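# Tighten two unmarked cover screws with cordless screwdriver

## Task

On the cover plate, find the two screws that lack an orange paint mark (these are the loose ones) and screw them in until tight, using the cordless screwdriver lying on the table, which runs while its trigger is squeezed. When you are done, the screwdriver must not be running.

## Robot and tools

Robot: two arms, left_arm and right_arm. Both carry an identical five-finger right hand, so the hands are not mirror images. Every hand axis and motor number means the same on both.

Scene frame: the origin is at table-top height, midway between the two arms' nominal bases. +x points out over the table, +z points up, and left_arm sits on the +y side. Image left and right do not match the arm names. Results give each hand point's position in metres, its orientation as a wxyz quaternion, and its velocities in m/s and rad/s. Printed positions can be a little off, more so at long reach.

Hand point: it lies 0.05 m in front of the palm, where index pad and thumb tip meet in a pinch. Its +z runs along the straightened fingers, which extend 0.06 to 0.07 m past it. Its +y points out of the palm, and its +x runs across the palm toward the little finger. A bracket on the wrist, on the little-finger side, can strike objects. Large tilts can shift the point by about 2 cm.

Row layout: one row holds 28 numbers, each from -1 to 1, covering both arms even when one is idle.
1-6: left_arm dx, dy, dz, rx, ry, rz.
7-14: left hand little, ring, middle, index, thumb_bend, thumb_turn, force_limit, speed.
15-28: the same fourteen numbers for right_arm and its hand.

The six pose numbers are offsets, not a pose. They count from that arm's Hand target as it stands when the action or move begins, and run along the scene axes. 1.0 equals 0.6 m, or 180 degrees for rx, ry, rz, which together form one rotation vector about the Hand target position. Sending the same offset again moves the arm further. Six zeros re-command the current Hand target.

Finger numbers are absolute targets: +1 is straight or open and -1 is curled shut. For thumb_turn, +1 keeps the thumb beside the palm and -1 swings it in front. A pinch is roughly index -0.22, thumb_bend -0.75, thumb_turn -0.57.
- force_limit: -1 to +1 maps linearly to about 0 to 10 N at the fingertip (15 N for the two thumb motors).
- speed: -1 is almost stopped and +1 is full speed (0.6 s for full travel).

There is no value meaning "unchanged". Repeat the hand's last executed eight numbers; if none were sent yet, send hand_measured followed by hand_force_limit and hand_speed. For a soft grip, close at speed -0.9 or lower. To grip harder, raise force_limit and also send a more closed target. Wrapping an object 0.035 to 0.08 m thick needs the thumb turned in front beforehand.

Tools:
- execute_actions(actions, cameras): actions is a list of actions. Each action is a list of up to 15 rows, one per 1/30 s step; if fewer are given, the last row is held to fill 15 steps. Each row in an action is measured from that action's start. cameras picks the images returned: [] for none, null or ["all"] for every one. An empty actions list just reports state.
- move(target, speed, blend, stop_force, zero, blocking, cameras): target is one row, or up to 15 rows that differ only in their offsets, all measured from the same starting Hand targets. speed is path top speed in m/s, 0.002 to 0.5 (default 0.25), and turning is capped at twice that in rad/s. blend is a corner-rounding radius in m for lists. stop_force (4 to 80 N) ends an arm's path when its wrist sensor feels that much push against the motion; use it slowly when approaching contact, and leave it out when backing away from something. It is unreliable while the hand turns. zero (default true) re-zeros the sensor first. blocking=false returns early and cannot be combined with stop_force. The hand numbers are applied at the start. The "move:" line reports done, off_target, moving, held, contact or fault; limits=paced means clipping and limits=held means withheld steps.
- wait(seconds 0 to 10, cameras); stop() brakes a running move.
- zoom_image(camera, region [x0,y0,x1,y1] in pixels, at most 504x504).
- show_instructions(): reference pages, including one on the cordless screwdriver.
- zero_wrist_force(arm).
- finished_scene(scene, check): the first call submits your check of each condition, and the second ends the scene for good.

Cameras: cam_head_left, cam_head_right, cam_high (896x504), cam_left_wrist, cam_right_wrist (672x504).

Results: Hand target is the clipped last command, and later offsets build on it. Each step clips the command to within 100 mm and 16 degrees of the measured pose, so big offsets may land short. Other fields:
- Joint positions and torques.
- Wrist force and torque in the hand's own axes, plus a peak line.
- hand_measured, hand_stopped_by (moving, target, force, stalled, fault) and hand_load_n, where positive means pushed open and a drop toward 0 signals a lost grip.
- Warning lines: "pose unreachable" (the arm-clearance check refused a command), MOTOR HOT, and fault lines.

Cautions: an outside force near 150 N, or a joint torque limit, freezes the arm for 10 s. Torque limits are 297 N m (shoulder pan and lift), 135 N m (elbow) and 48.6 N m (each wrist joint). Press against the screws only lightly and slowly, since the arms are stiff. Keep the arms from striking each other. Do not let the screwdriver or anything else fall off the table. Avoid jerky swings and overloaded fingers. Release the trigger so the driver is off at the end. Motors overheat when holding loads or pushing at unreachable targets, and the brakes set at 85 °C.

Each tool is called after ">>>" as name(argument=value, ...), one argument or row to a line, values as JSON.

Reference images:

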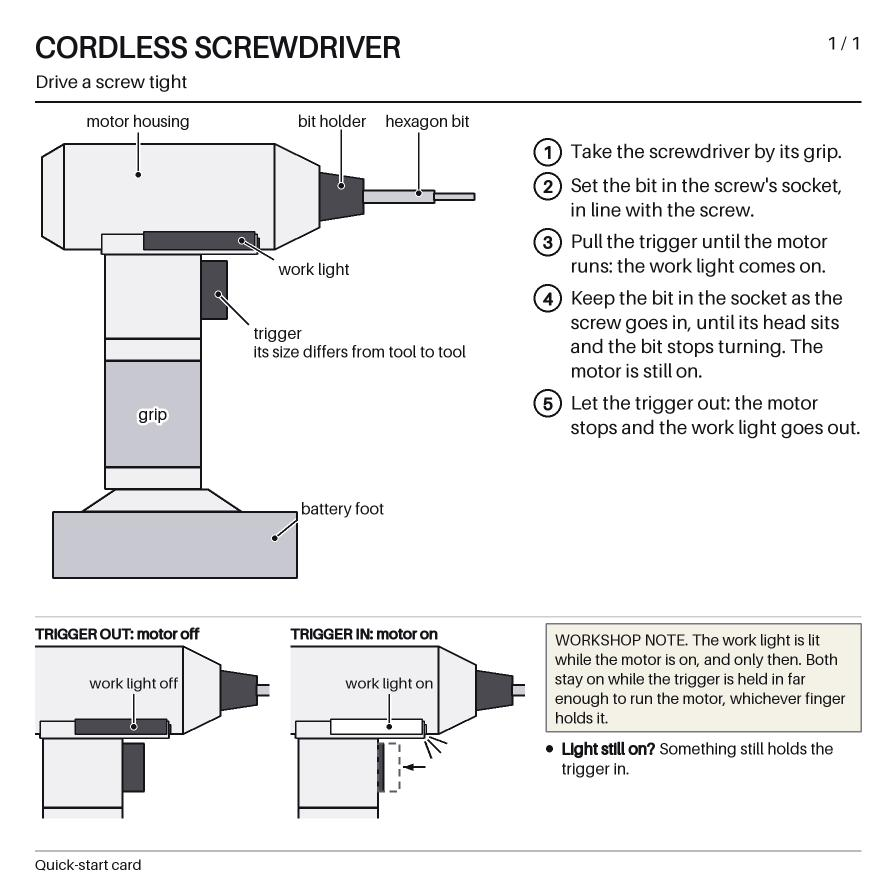

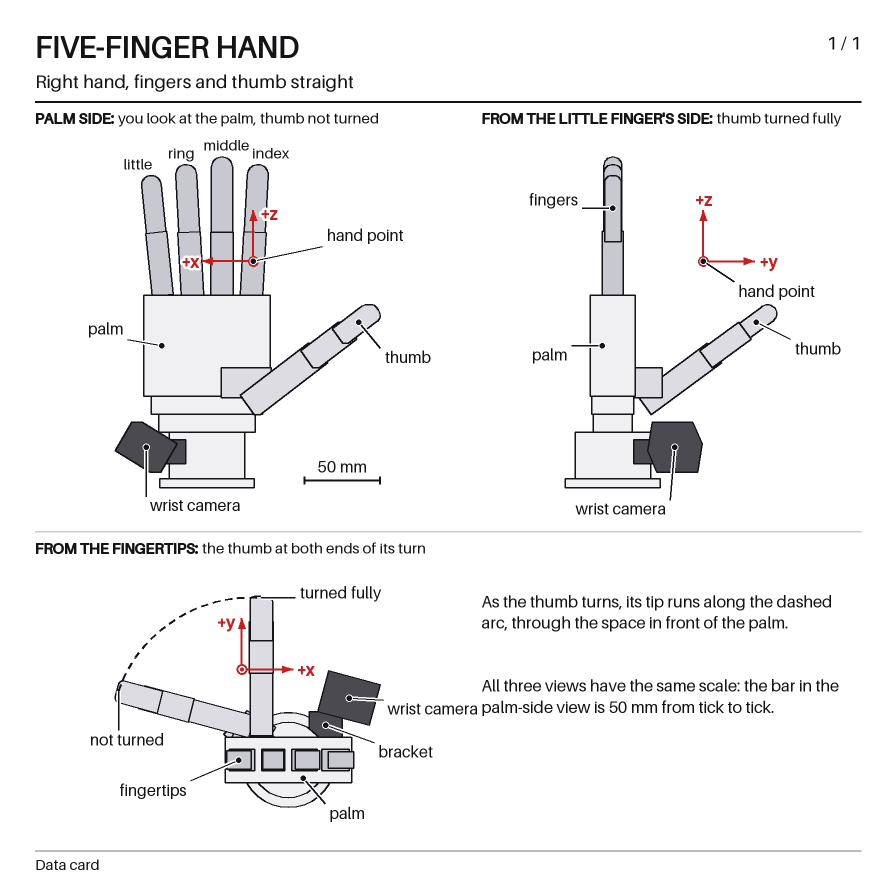

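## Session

>>> execute_actions(
  actions=[],
)

Scene clock: 0.00 s.
left_arm: end_effector_position=(+1.0519, +0.0478, +0.1534) hand_measured=(+1.000, +1.000, +1.000, +1.000, +1.000, +1.000) hand_load_n=(+0.0, +0.0, -0.5, +0.0, +0.0, +0.0) hand_stopped_by=(target, target, target, target, target, target) hand_force_limit=0.00 hand_speed=-0.80 end_effector_quat_wxyz=(+0.432, +0.096, +0.895, +0.050) end_effector_velocity=(-0.001, -0.002, -0.001) end_effector_angular_velocity=(+0.000, +0.000, +0.000) | right_arm: end_effector_position=(+1.1588, -0.8433, +0.1016) hand_measured=(+1.000, +1.000, +1.000, +1.000, +1.000, +1.000) hand_load_n=(+0.0, +0.0, +0.0, +0.0, +0.0, +0.0) hand_stopped_by=(target, target, target, target, target, target) hand_force_limit=0.00 hand_speed=-0.80 end_effector_quat_wxyz=(+0.002, +0.891, +0.345, +0.296) end_effector_velocity=(+0.000, +0.000, -0.002) end_effector_angular_velocity=(+0.000, +0.002, +0.000)
Joint positions: left_arm=[-0.749 -0.31 0.31 0.814 1.025 -1.851] | right_arm=[-0.373 -0.718 1.079 0.718 1.209 0.611]
Joint velocities: left_arm=[-0.001 0 0 0 0 -0.001] | right_arm=[0 0.001 0 0 0 0]
Joint torques (N m): no reading
Wrist force (N): no reading
Wrist torque (N m): no reading
Wrist force, peak (N): no reading
Hand target: left_arm +1.0519, +0.0478, +0.1534; +0.432, +0.096, +0.895, +0.050 | right_arm +1.1587, -0.8433, +0.1016; +0.002, +0.891, +0.345, +0.296

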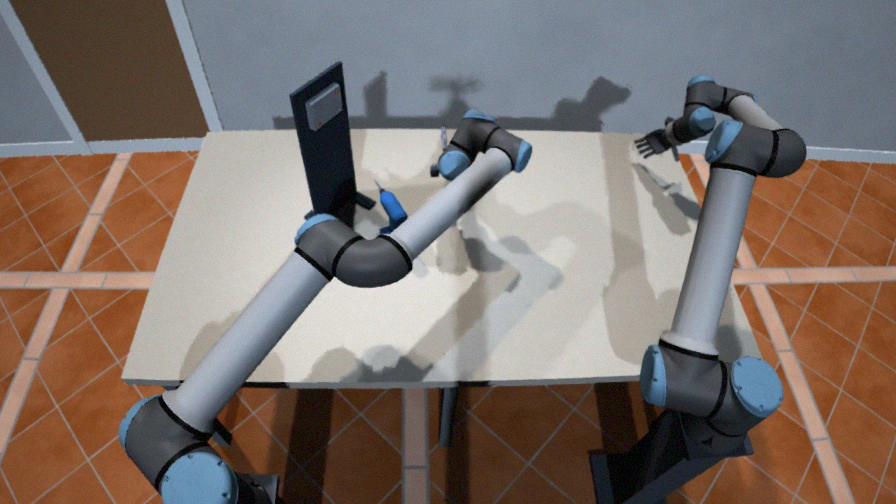

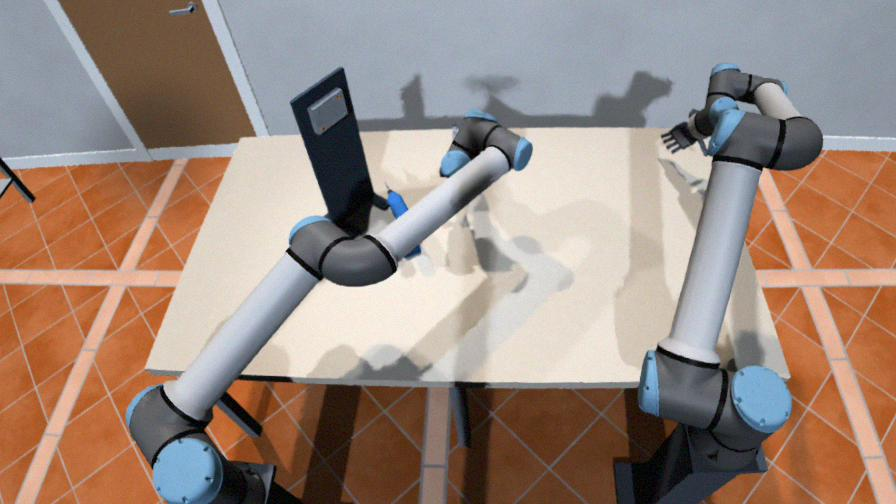

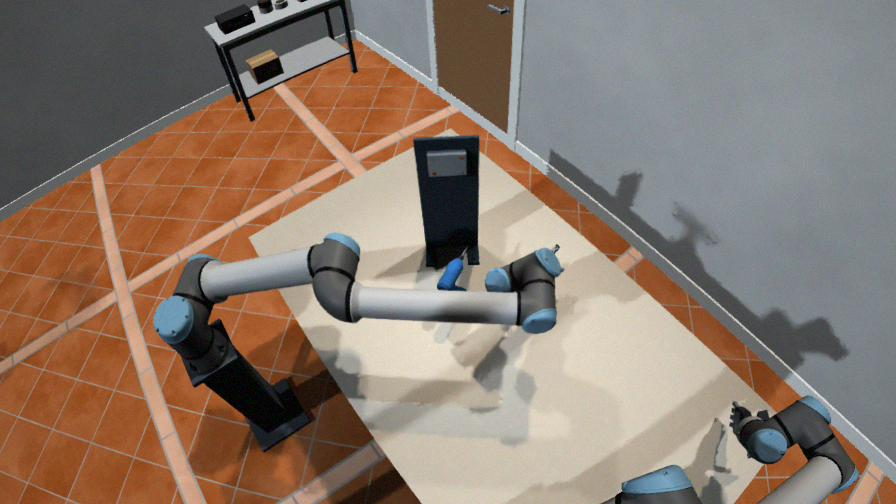

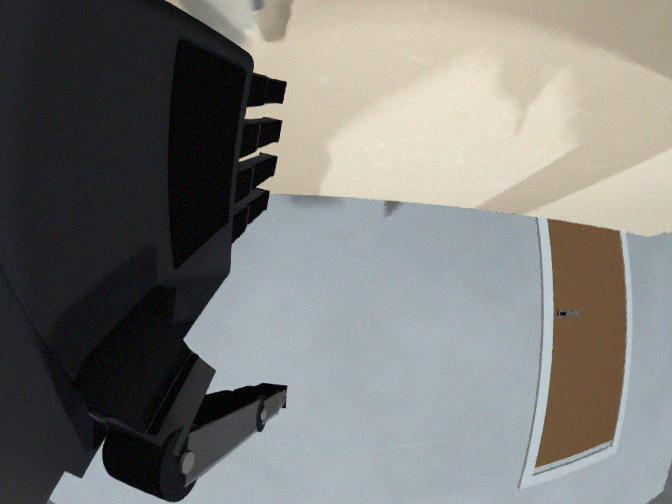

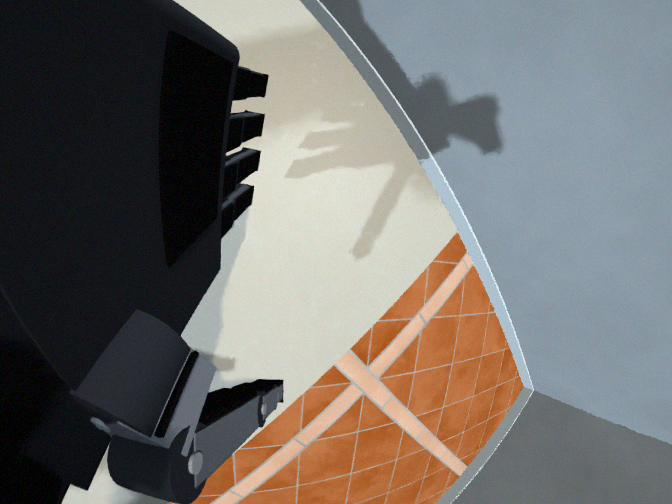

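>>> move(
  target=[
    [-0.3,0,0.49,0,0,0,-0.9,-0.9,-0.9,-0.9,-0.3,1,-0.5,0,-0.35,0.4,0.6,0,0,0,1,1,1,1,1,-1,0.0,-0.6],
    [-0.7,0,0.49,0,0,0,-0.9,-0.9,-0.9,-0.9,-0.3,1,-0.5,0,-0.6,0.5,0.6,-0.21,-0.165,0.138,1,1,1,1,1,-1,0.0,-0.6],
  ],
  blend=[0.08,0],
  speed=0.25,
)

Scene clock: 5.10 s.
left_arm: end_effector_position=(+0.6325, +0.0477, +0.4486) hand_measured=(-0.900, -0.900, -0.900, -0.900, -0.300, +1.000) hand_load_n=(+0.5, +0.0, +0.0, +0.0, +0.0, +0.0) hand_stopped_by=(target, target, target, target, target, target) hand_force_limit=-0.50 hand_speed=0.00 end_effector_quat_wxyz=(+0.432, +0.096, +0.895, +0.050) end_effector_velocity=(+0.000, +0.000, +0.000) end_effector_angular_velocity=(-0.002, -0.001, +0.001) | right_arm: end_effector_position=(+0.7984, -0.5435, +0.4609) hand_measured=(+1.000, +1.000, +1.000, +1.000, +1.000, -1.000) hand_load_n=(+0.0, +0.0, +0.0, +0.0, +0.0, +0.0) hand_stopped_by=(target, target, target, target, target, target) hand_force_limit=0.00 hand_speed=-0.60 end_effector_quat_wxyz=(+0.309, +0.646, +0.587, +0.377) end_effector_velocity=(+0.000, +0.000, +0.000) end_effector_angular_velocity=(-0.001, +0.000, +0.001)
Joint positions: left_arm=[-1.115 -1.103 1.255 0.89 0.804 -2.22] | right_arm=[0.013 -1.628 1.869 0.312 1.591 0.159]
Joint velocities: left_arm=[0 0 0 -0.001 0 -0.001] | right_arm=[0 0 0.001 -0.001 0 -0.002]
Joint torques (N m): left_arm=[-3.19 -56.93 -44.68 -1.64 0.85 3.37] | right_arm=[-14.4 -43.26 -35.46 -1.46 -1.08 -1.73]
Wrist force (N): left_arm=[-0.1 0.1 0.0] | right_arm=[-0.7 -1.3 0.1]
Wrist torque (N m): left_arm=[0.03 0.00 0.00] | right_arm=[-0.21 0.07 -0.20]
Wrist force, peak (N): left_arm=[0.9 0.4 2.0] | right_arm=[-1.3 1.1 2.4]
Hand target: left_arm +0.6325, +0.0476, +0.4486; +0.432, +0.096, +0.895, +0.050 | right_arm +0.7984, -0.5436, +0.4609; +0.309, +0.646, +0.587, +0.377
Off the commanded pose: left_arm 0.001 m, 0 deg | right_arm 0.001 m, 0 deg.
move: done

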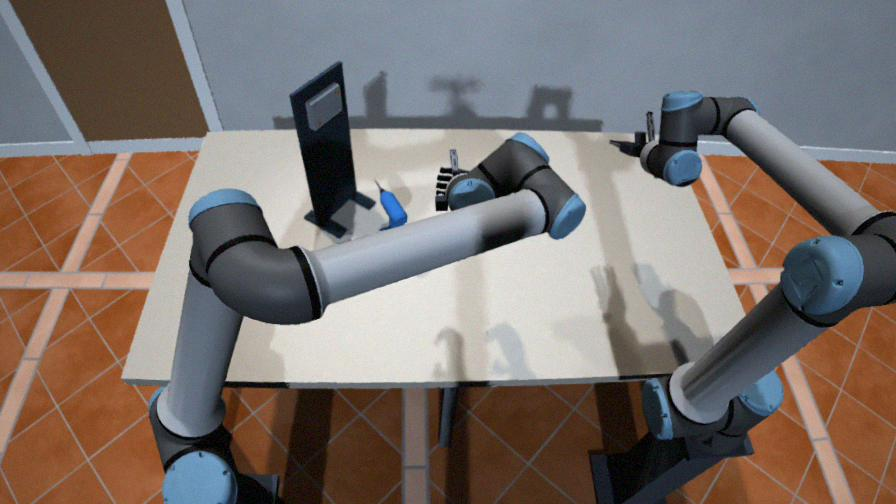

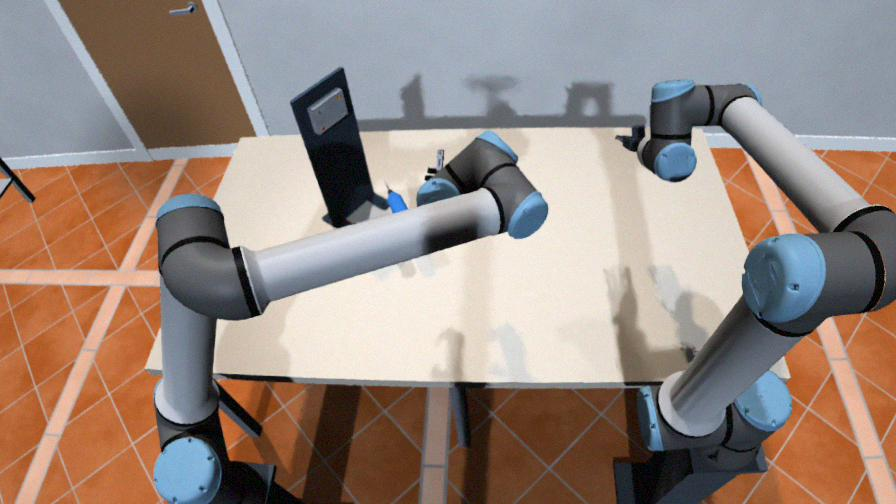

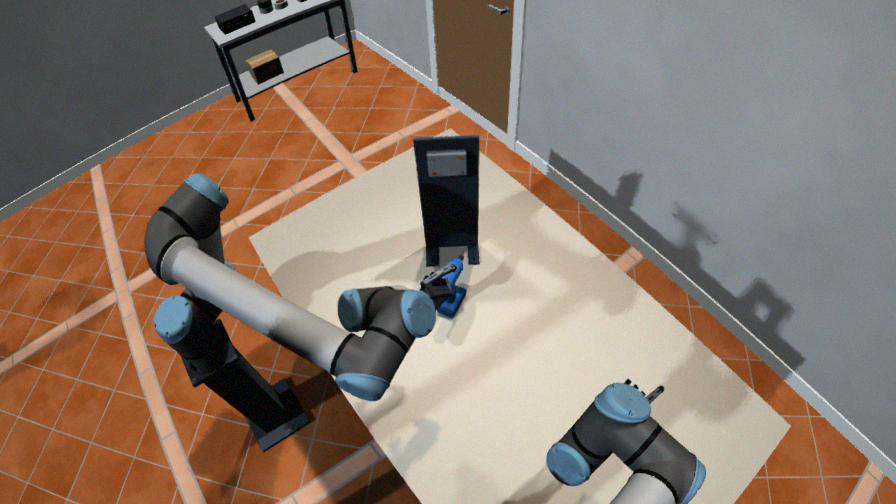

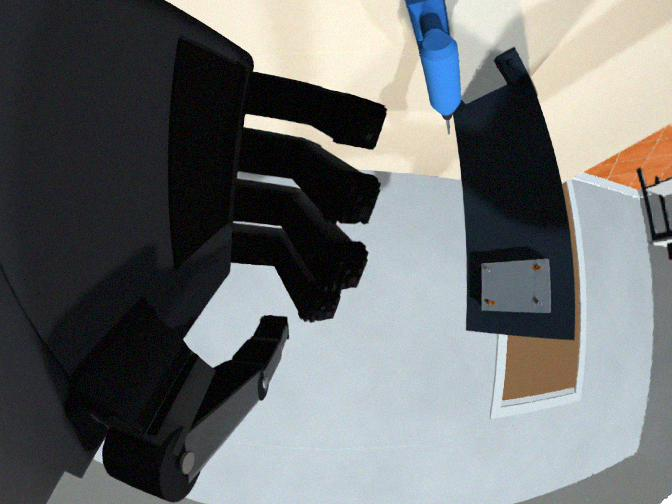

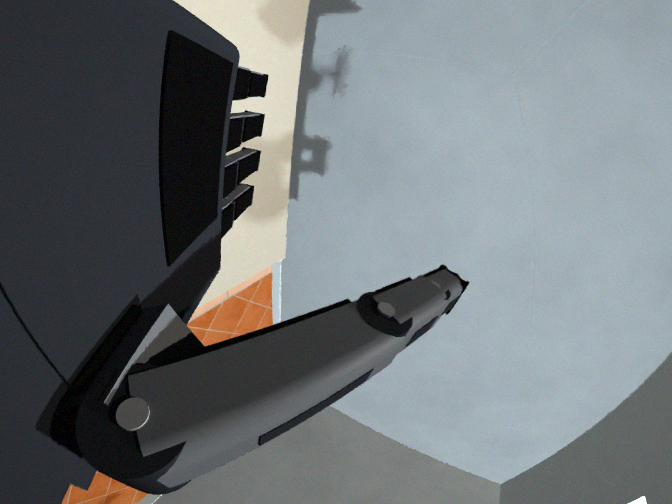

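>>> move(
  target=[-0.304,0.92,0.01,0.833,-0.104,-0.361,-0.9,-0.9,-0.9,-0.9,-0.3,1,-0.5,0,-0.5,0.5,-0.1,-0.459,-0.361,0.302,1,1,1,1,1,-1,0.0,-0.6],
  speed=0.3,
)

Scene clock: 10.70 s.
left_arm: end_effector_position=(+0.4512, +0.6007, +0.4560) hand_measured=(-0.900, -0.900, -0.900, -0.900, -0.300, +1.000) hand_load_n=(+0.0, +0.0, +0.0, +0.0, +0.5, +0.0) hand_stopped_by=(target, target, target, target, target, target) hand_force_limit=-0.50 hand_speed=0.00 end_effector_quat_wxyz=(+0.092, +0.748, -0.010, +0.657) end_effector_velocity=(+0.000, +0.000, +0.000) end_effector_angular_velocity=(+0.001, -0.001, -0.002) | right_arm: end_effector_position=(+0.4985, -0.2436, +0.4007) hand_measured=(+1.000, +1.000, +1.000, +1.000, +1.000, -1.000) hand_load_n=(+0.0, +0.0, +0.0, +0.0, +0.0, +0.0) hand_stopped_by=(target, target, target, target, target, target) hand_force_limit=0.00 hand_speed=-0.60 end_effector_quat_wxyz=(+0.674, -0.263, +0.636, +0.268) end_effector_velocity=(+0.000, +0.000, -0.001) end_effector_angular_velocity=(-0.001, +0.001, +0.000)
Joint positions: left_arm=[-0.146 -2.007 2.194 -0.066 1.611 1.45] | right_arm=[0.215 -1.885 2.411 -0.587 1.076 -1.557]
Joint velocities: left_arm=[0 0 0 -0.001 0.002 0.002] | right_arm=[0 0.001 0 0 0 -0.001]
Joint torques (N m): left_arm=[12.07 -22.07 -31.18 -4.96 1.97 2.73] | right_arm=[-13.87 -2.39 -32.36 -4.59 1.11 -1.7]
Wrist force (N): left_arm=[3.1 -0.8 2.0] | right_arm=[0.2 -0.4 0.0]
Wrist torque (N m): left_arm=[-0.21 -0.75 0.34] | right_arm=[-0.24 0.13 -0.19]
Wrist force, peak (N): left_arm=[3.7 -1.9 2.0] | right_arm=[-0.4 -1.6 0.1]
Hand target: left_arm +0.4511, +0.6007, +0.4560; +0.092, +0.748, -0.010, +0.657 | right_arm +0.4986, -0.2436, +0.4006; +0.674, -0.263, +0.636, +0.268
Off the commanded pose: left_arm 0.002 m, 0 deg | right_arm 0.000 m, 0 deg.
move: done

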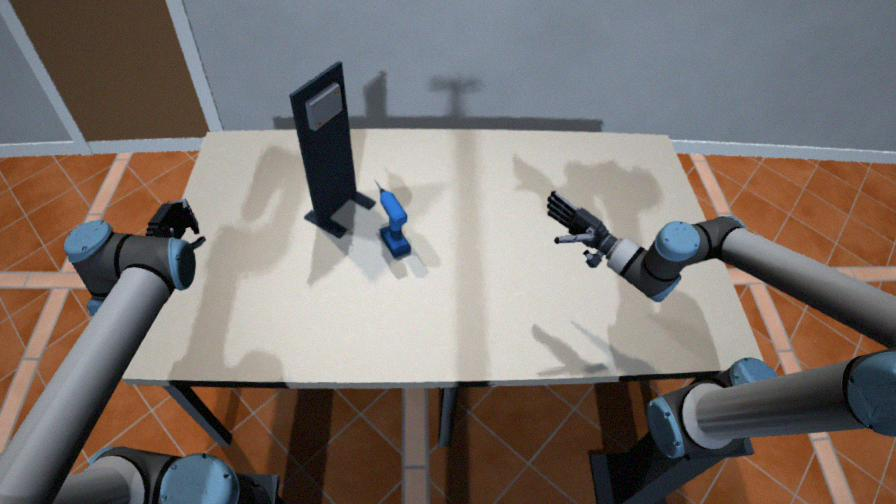

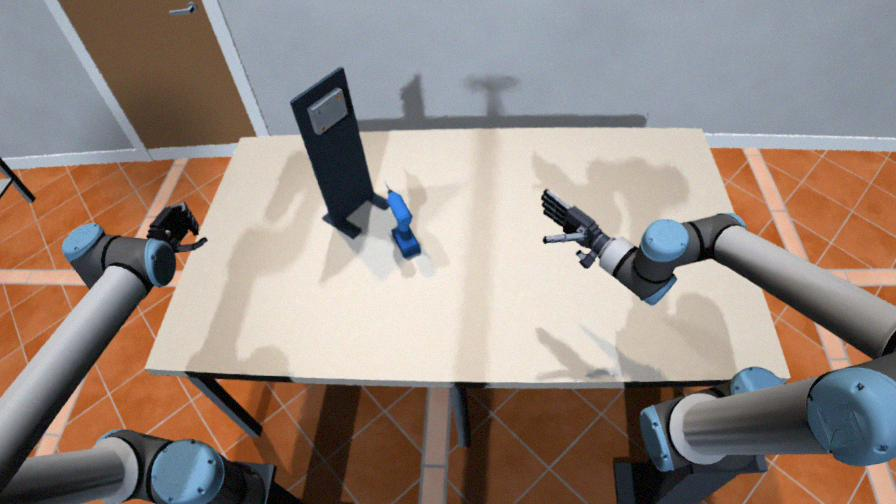

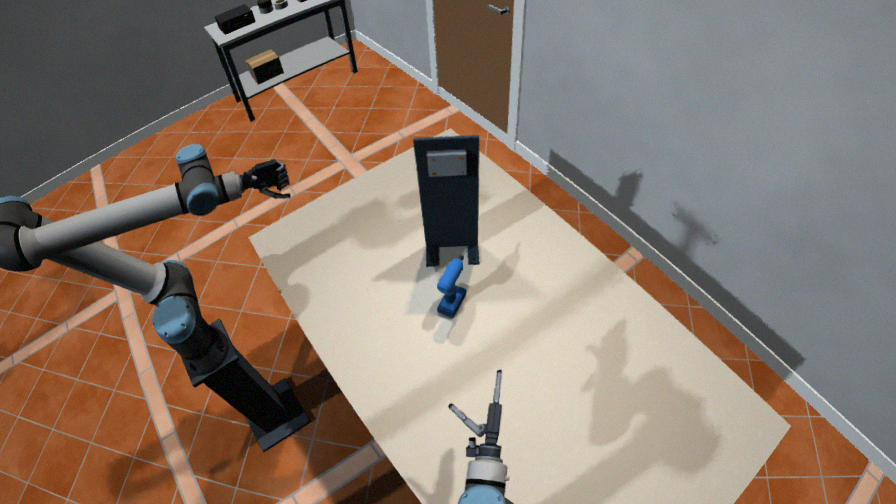

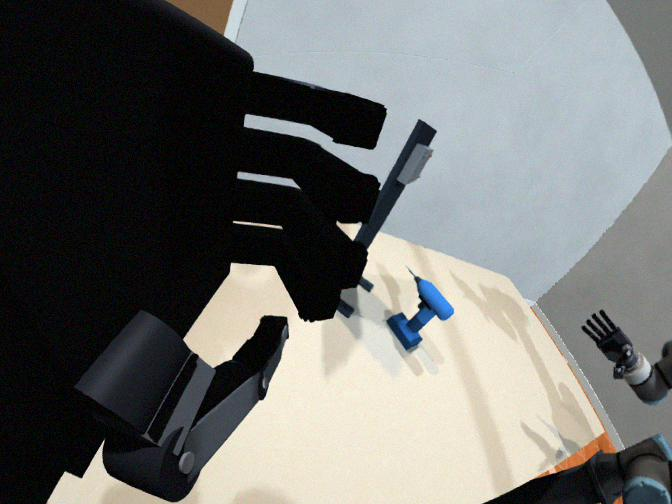

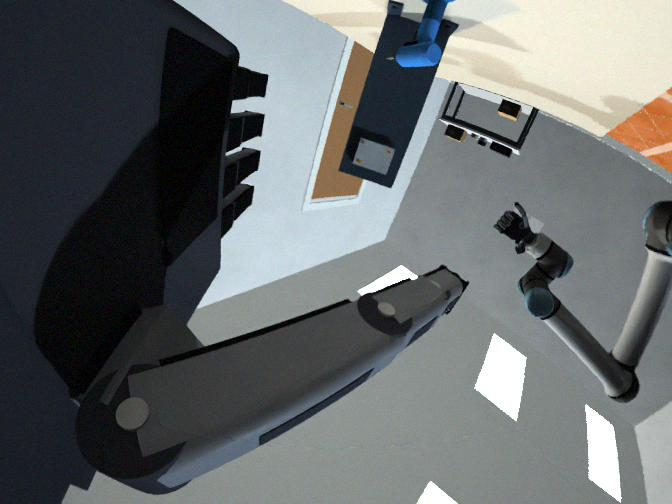

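>>> zoom_image(
  camera="cam_head_left",
  region=[280, 50, 430, 270],
)

>>> zoom_image(
  camera="cam_high",
  region=[400, 120, 500, 330],
)

>>> zoom_image(
  camera="cam_left_wrist",
  region=[330, 110, 480, 370],
)

Scaled by 2.291.

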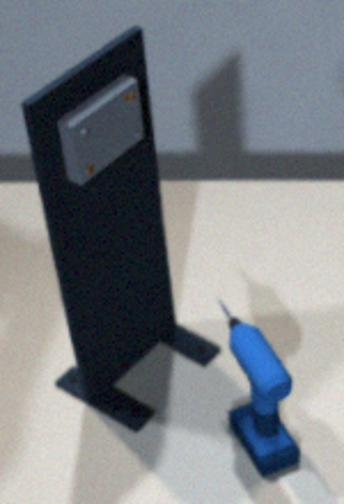

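Scaled by 2.400.

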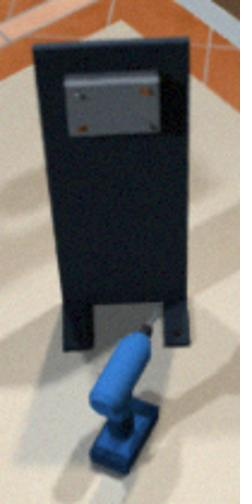

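Scaled by 1.938 from the camera's 672x504 image, which has a finer 960x720 frame.

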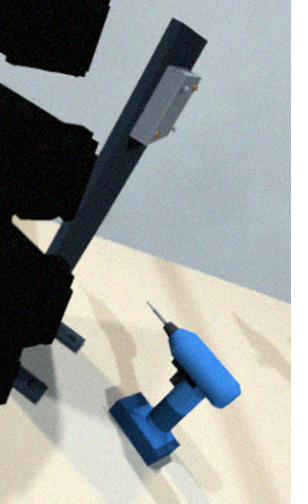

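>>> move(
  target=[0,0,0,0,0,0,-0.9,-0.9,-0.9,-0.9,-0.3,1,-0.5,0,0.176,0.534,-0.4645,0,0,0,1,1,1,1,1,-1,0.0,-0.6],
  speed=0.25,
  cameras=["cam_head_left","cam_left_wrist","cam_right_wrist"],
)

>>> zoom_image(
  camera="cam_left_wrist",
  region=[370, 250, 520, 400],
)

Scene clock: 14.13 s.
left_arm: end_effector_position=(+0.4511, +0.6007, +0.4560) hand_measured=(-0.900, -0.900, -0.900, -0.900, -0.300, +1.000) hand_load_n=(+0.0, +0.0, +0.0, +0.0, +0.0, +0.0) hand_stopped_by=(target, target, target, target, target, target) hand_force_limit=-0.50 hand_speed=0.00 end_effector_quat_wxyz=(+0.092, +0.748, -0.010, +0.657) end_effector_velocity=(+0.000, +0.000, +0.000) end_effector_angular_velocity=(+0.000, +0.001, +0.000) | right_arm: end_effector_position=(+0.6041, +0.0766, +0.1224) hand_measured=(+1.000, +1.000, +1.000, +1.000, +1.000, -1.000) hand_load_n=(+0.0, +0.0, +0.0, +0.0, +0.0, +0.0) hand_stopped_by=(target, target, target, target, target, target) hand_force_limit=0.00 hand_speed=-0.60 end_effector_quat_wxyz=(+0.674, -0.264, +0.636, +0.267) end_effector_velocity=(+0.000, +0.000, -0.002) end_effector_angular_velocity=(-0.001, +0.001, +0.000)
Joint positions: left_arm=[-0.146 -2.007 2.194 -0.066 1.611 1.45] | right_arm=[0.69 -0.968 1.988 -1.073 1.551 -1.585]
Joint velocities: left_arm=[0 0 0 0.001 0 -0.001] | right_arm=[0 0.003 -0.001 -0.001 0 0]
Joint torques (N m): left_arm=[2.45 -23.76 -38.72 -2.13 -0.22 3.41] | right_arm=[-7.19 -70.97 -29.59 -0.7 -0.61 0.19]
Wrist force (N): left_arm=[3.4 -0.7 2.0] | right_arm=[0.2 -0.3 -0.2]
Wrist torque (N m): left_arm=[-0.18 -0.79 0.36] | right_arm=[-0.24 0.14 -0.20]
Wrist force, peak (N): left_arm=[3.7 -0.7 2.3] | right_arm=[2.1 0.8 1.5]
Hand target: left_arm +0.4511, +0.6007, +0.4560; +0.092, +0.748, -0.010, +0.657 | right_arm +0.6042, +0.0766, +0.1224; +0.674, -0.264, +0.636, +0.267
Off the commanded pose: left_arm 0.000 m, 0 deg | right_arm 0.001 m, 0 deg.
move: done
Images, in order (width x height): cam_head_left 896x504, cam_left_wrist 672x504, cam_right_wrist 672x504.

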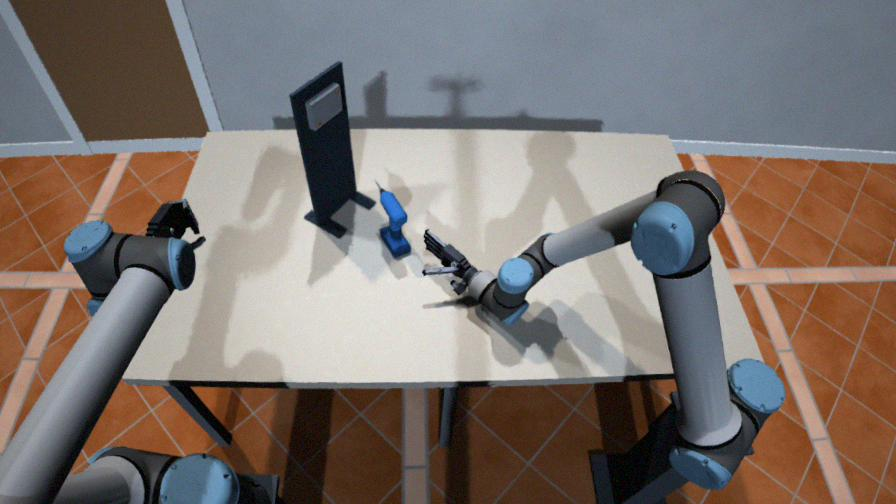

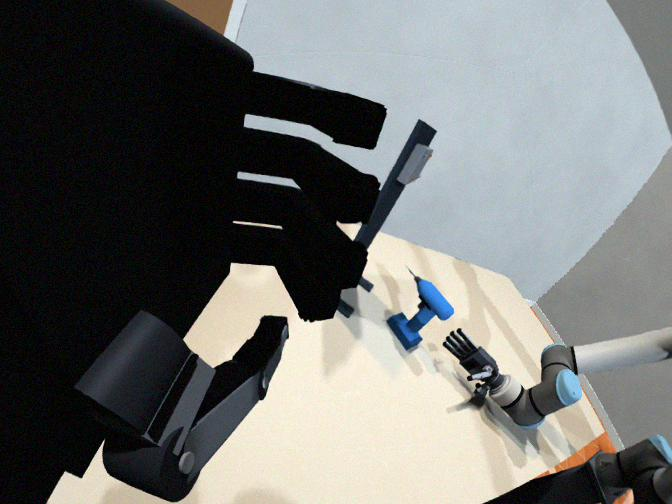

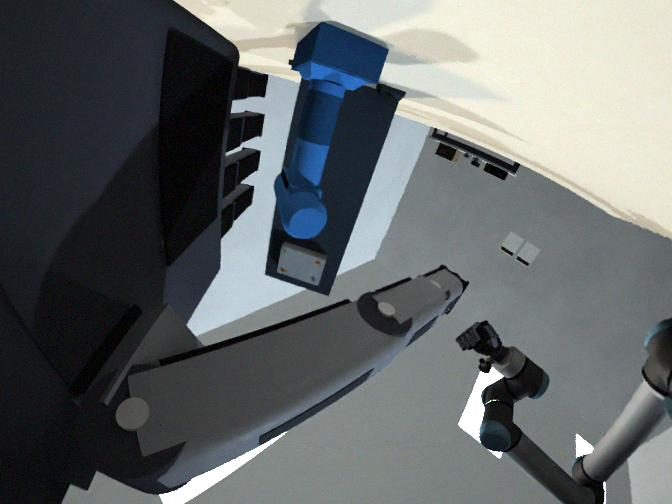

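Scaled by 3.360 from the camera's 672x504 image, which has a finer 960x720 frame.

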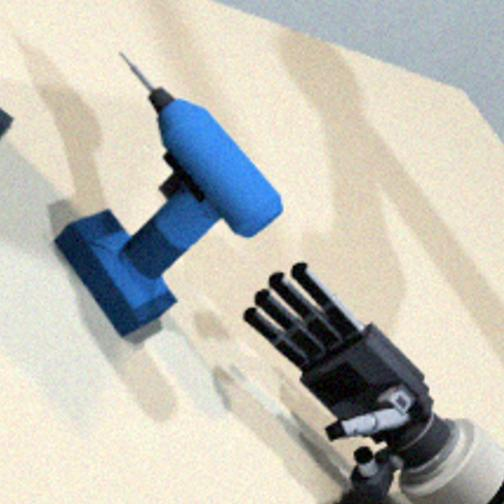

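>>> zoom_image(
  camera="cam_right_wrist",
  region=[250, 10, 420, 300],
)

Scaled by 1.738 from the camera's 672x504 image, which has a finer 960x720 frame.

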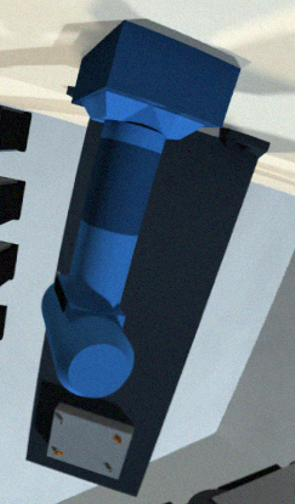

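>>> move(
  target=[0,0,0,0,0,0,-0.9,-0.9,-0.9,-0.9,-0.3,1,-0.5,0,0.116,0.109,0,0,0,-0.0222,1,1,1,1,1,-1,0.0,-0.6],
  speed=0.1,
  cameras=["cam_left_wrist","cam_right_wrist","cam_head_left"],
)

>>> zoom_image(
  camera="cam_left_wrist",
  region=[370, 250, 520, 400],
)

>>> zoom_image(
  camera="cam_head_left",
  region=[360, 170, 460, 290],
)

Scene clock: 16.37 s.
left_arm: end_effector_position=(+0.4511, +0.6007, +0.4560) hand_measured=(-0.900, -0.900, -0.900, -0.900, -0.300, +1.000) hand_load_n=(+0.0, +0.0, +0.0, -0.5, +0.0, +0.0) hand_stopped_by=(target, target, target, target, target, target) hand_force_limit=-0.50 hand_speed=0.00 end_effector_quat_wxyz=(+0.092, +0.748, -0.010, +0.657) end_effector_velocity=(+0.000, +0.000, +0.001) end_effector_angular_velocity=(-0.001, -0.001, +0.000) | right_arm: end_effector_position=(+0.6736, +0.1421, +0.1224) hand_measured=(+1.000, +1.000, +1.000, +1.000, +1.000, -1.000) hand_load_n=(+0.0, +0.0, +0.0, +0.0, +0.0, -0.5) hand_stopped_by=(target, target, target, target, target, target) hand_force_limit=0.00 hand_speed=-0.60 end_effector_quat_wxyz=(+0.683, -0.241, +0.645, +0.244) end_effector_velocity=(+0.000, +0.000, +0.001) end_effector_angular_velocity=(+0.001, +0.000, -0.001)
Joint positions: left_arm=[-0.146 -2.007 2.194 -0.066 1.611 1.45] | right_arm=[0.716 -0.874 1.787 -0.966 1.646 -1.59]
Joint velocities: left_arm=[0 -0.001 0 0 0 -0.001] | right_arm=[0 -0.002 0 0.001 0 0]
Joint torques (N m): left_arm=[-12.14 -23.17 -40.02 -0.71 -0.27 2.92] | right_arm=[-14.41 -91.33 -30.87 -4.46 -0.97 -0.22]
Wrist force (N): left_arm=[3.5 -1.0 2.1] | right_arm=[0.2 -0.3 0.1]
Wrist torque (N m): left_arm=[-0.24 -0.80 0.35] | right_arm=[-0.23 0.11 -0.19]
Wrist force, peak (N): left_arm=[3.8 -1.1 1.8] | right_arm=[0.8 -0.5 -1.4]
Hand target: left_arm +0.4511, +0.6007, +0.4560; +0.092, +0.748, -0.010, +0.657 | right_arm +0.6738, +0.1421, +0.1225; +0.683, -0.241, +0.645, +0.244
Off the commanded pose: left_arm 0.000 m, 0 deg | right_arm 0.000 m, 0 deg.
move: done
Images, in order (width x height): cam_head_left 896x504, cam_left_wrist 672x504, cam_right_wrist 672x504.

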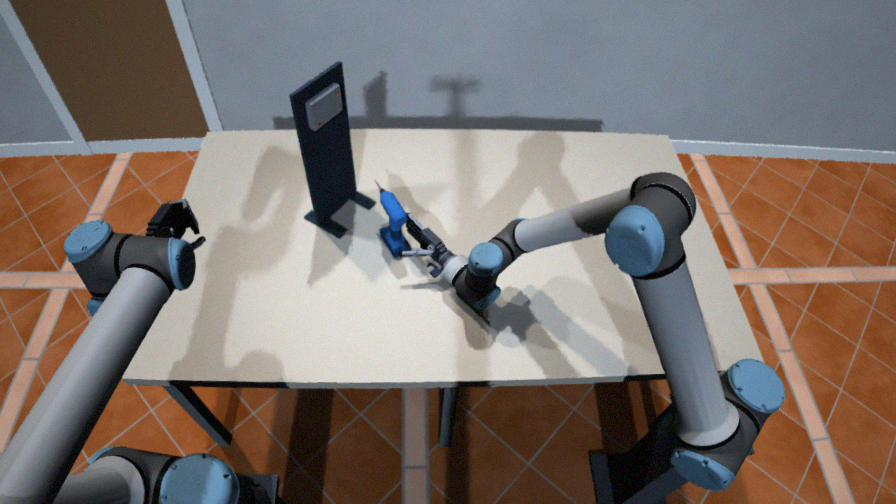

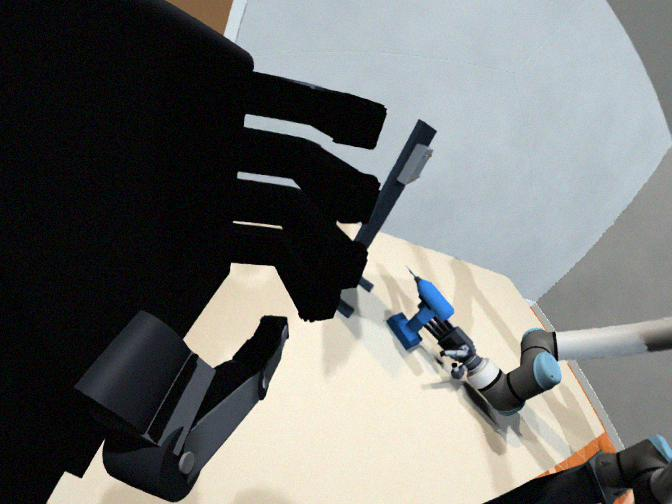

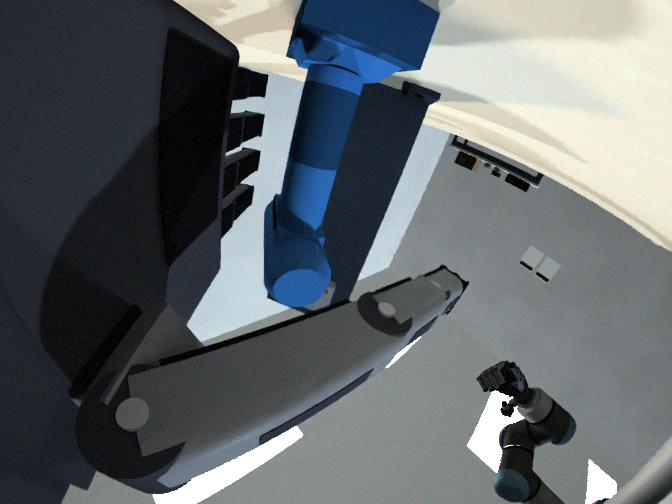

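Scaled by 3.360 from the camera's 672x504 image, which has a finer 960x720 frame.

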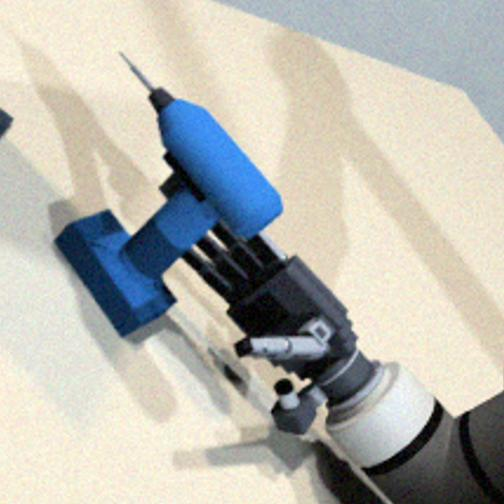

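Scaled by 4.200.

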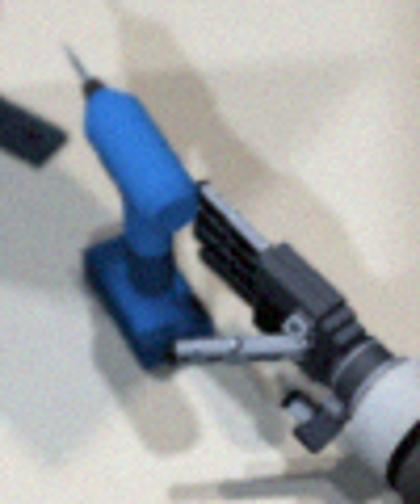

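>>> move(
  target=[0,0,0,0,0,0,-0.9,-0.9,-0.9,-0.9,-0.3,1,-0.5,0,0.0575,0.0482,0,0,0,0,1,1,1,1,1,-1,0.0,-0.6],
  speed=0.05,
  stop_force=4,
  cameras=["cam_left_wrist","cam_right_wrist","cam_head_left"],
)

>>> zoom_image(
  camera="cam_left_wrist",
  region=[370, 250, 520, 400],
)

>>> zoom_image(
  camera="cam_head_left",
  region=[360, 170, 460, 290],
)

Scene clock: 18.97 s.
left_arm: end_effector_position=(+0.4511, +0.6007, +0.4560) hand_measured=(-0.900, -0.900, -0.900, -0.900, -0.300, +1.000) hand_load_n=(+0.0, +0.0, +0.0, -0.5, +0.0, +0.0) hand_stopped_by=(target, target, target, target, target, target) hand_force_limit=-0.50 hand_speed=0.00 end_effector_quat_wxyz=(+0.092, +0.748, -0.010, +0.657) end_effector_velocity=(+0.000, +0.000, +0.000) end_effector_angular_velocity=(+0.001, +0.000, +0.000) | right_arm: end_effector_position=(+0.7083, +0.1710, +0.1225) hand_measured=(+1.000, +1.000, +1.000, +1.000, +1.000, -1.000) hand_load_n=(+0.0, +0.0, +0.0, +0.0, +0.0, -0.5) hand_stopped_by=(target, target, target, target, target, target) hand_force_limit=0.00 hand_speed=-0.60 end_effector_quat_wxyz=(+0.683, -0.241, +0.645, +0.244) end_effector_velocity=(+0.000, +0.000, -0.001) end_effector_angular_velocity=(+0.000, +0.001, +0.000)
Joint positions: left_arm=[-0.146 -2.007 2.194 -0.066 1.611 1.45] | right_arm=[0.711 -0.828 1.689 -0.914 1.641 -1.59]
Joint velocities: left_arm=[0.001 0.001 0 0 0.001 0.001] | right_arm=[0 0.001 0 0 0 0]
Joint torques (N m): left_arm=[-13.26 -24.56 -43.04 1.61 -0.22 2.42] | right_arm=[12.4 -104.71 -27.32 -4.49 1.27 1.63]
Wrist force (N): left_arm=[3.9 -0.4 2.5] | right_arm=[-0.1 0.0 -0.4]
Wrist torque (N m): left_arm=[-0.18 -0.88 0.40] | right_arm=[-0.16 0.18 -0.20]
Wrist force, peak (N): left_arm=[3.9 -0.4 2.5] | right_arm=[0.3 -0.3 -1.0]
Hand target: left_arm +0.4511, +0.6007, +0.4560; +0.092, +0.748, -0.010, +0.657 | right_arm +0.7083, +0.1710, +0.1225; +0.683, -0.241, +0.645, +0.244
Off the commanded pose: left_arm 0.000 m, 0 deg | right_arm 0.000 m, 0 deg.
move: done
Images, in order (width x height): cam_head_left 896x504, cam_left_wrist 672x504, cam_right_wrist 672x504.

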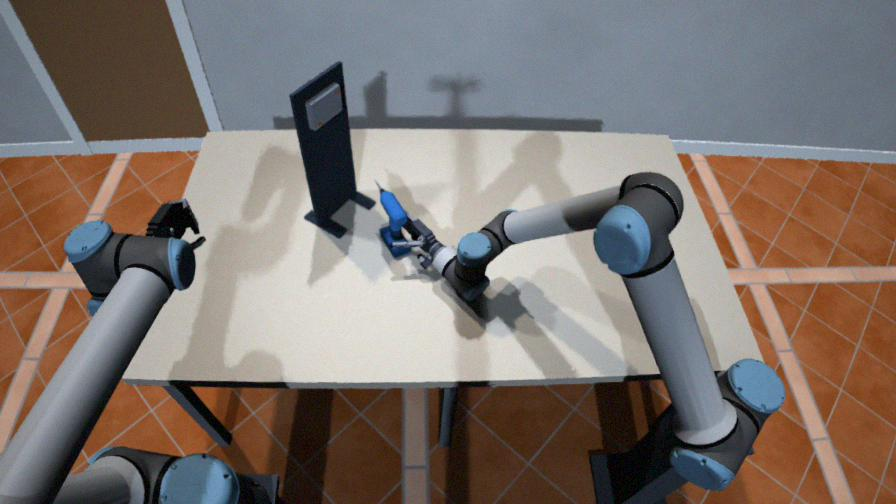

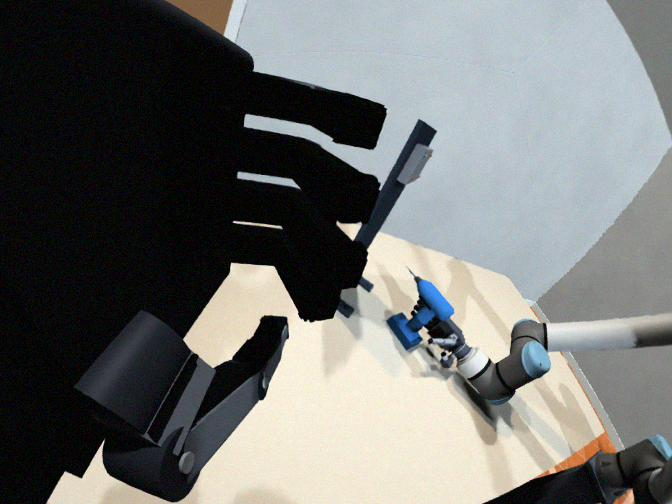

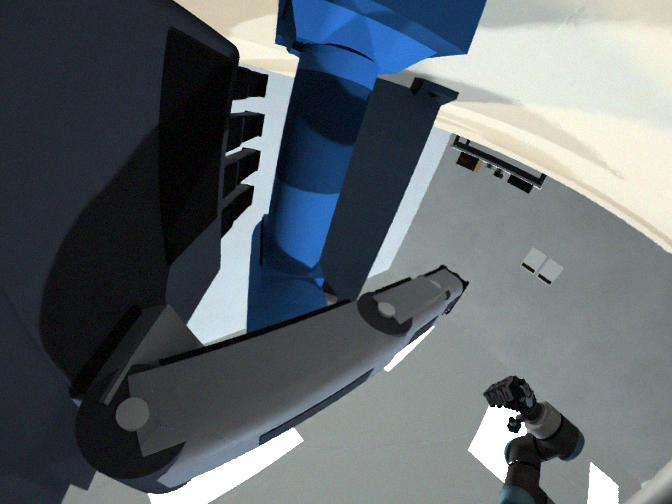

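Scaled by 3.360 from the camera's 672x504 image, which has a finer 960x720 frame.

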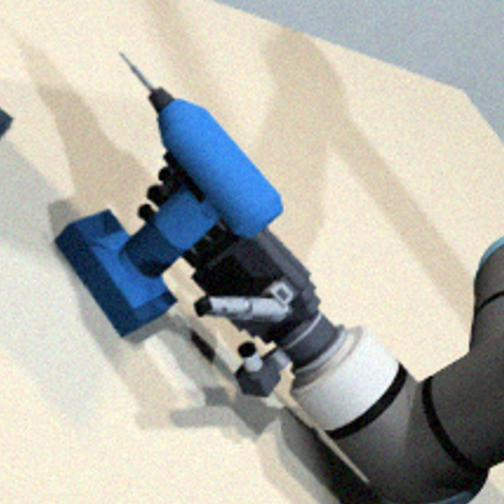

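Scaled by 4.200.

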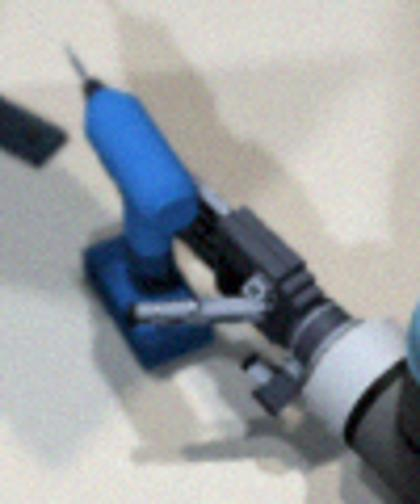

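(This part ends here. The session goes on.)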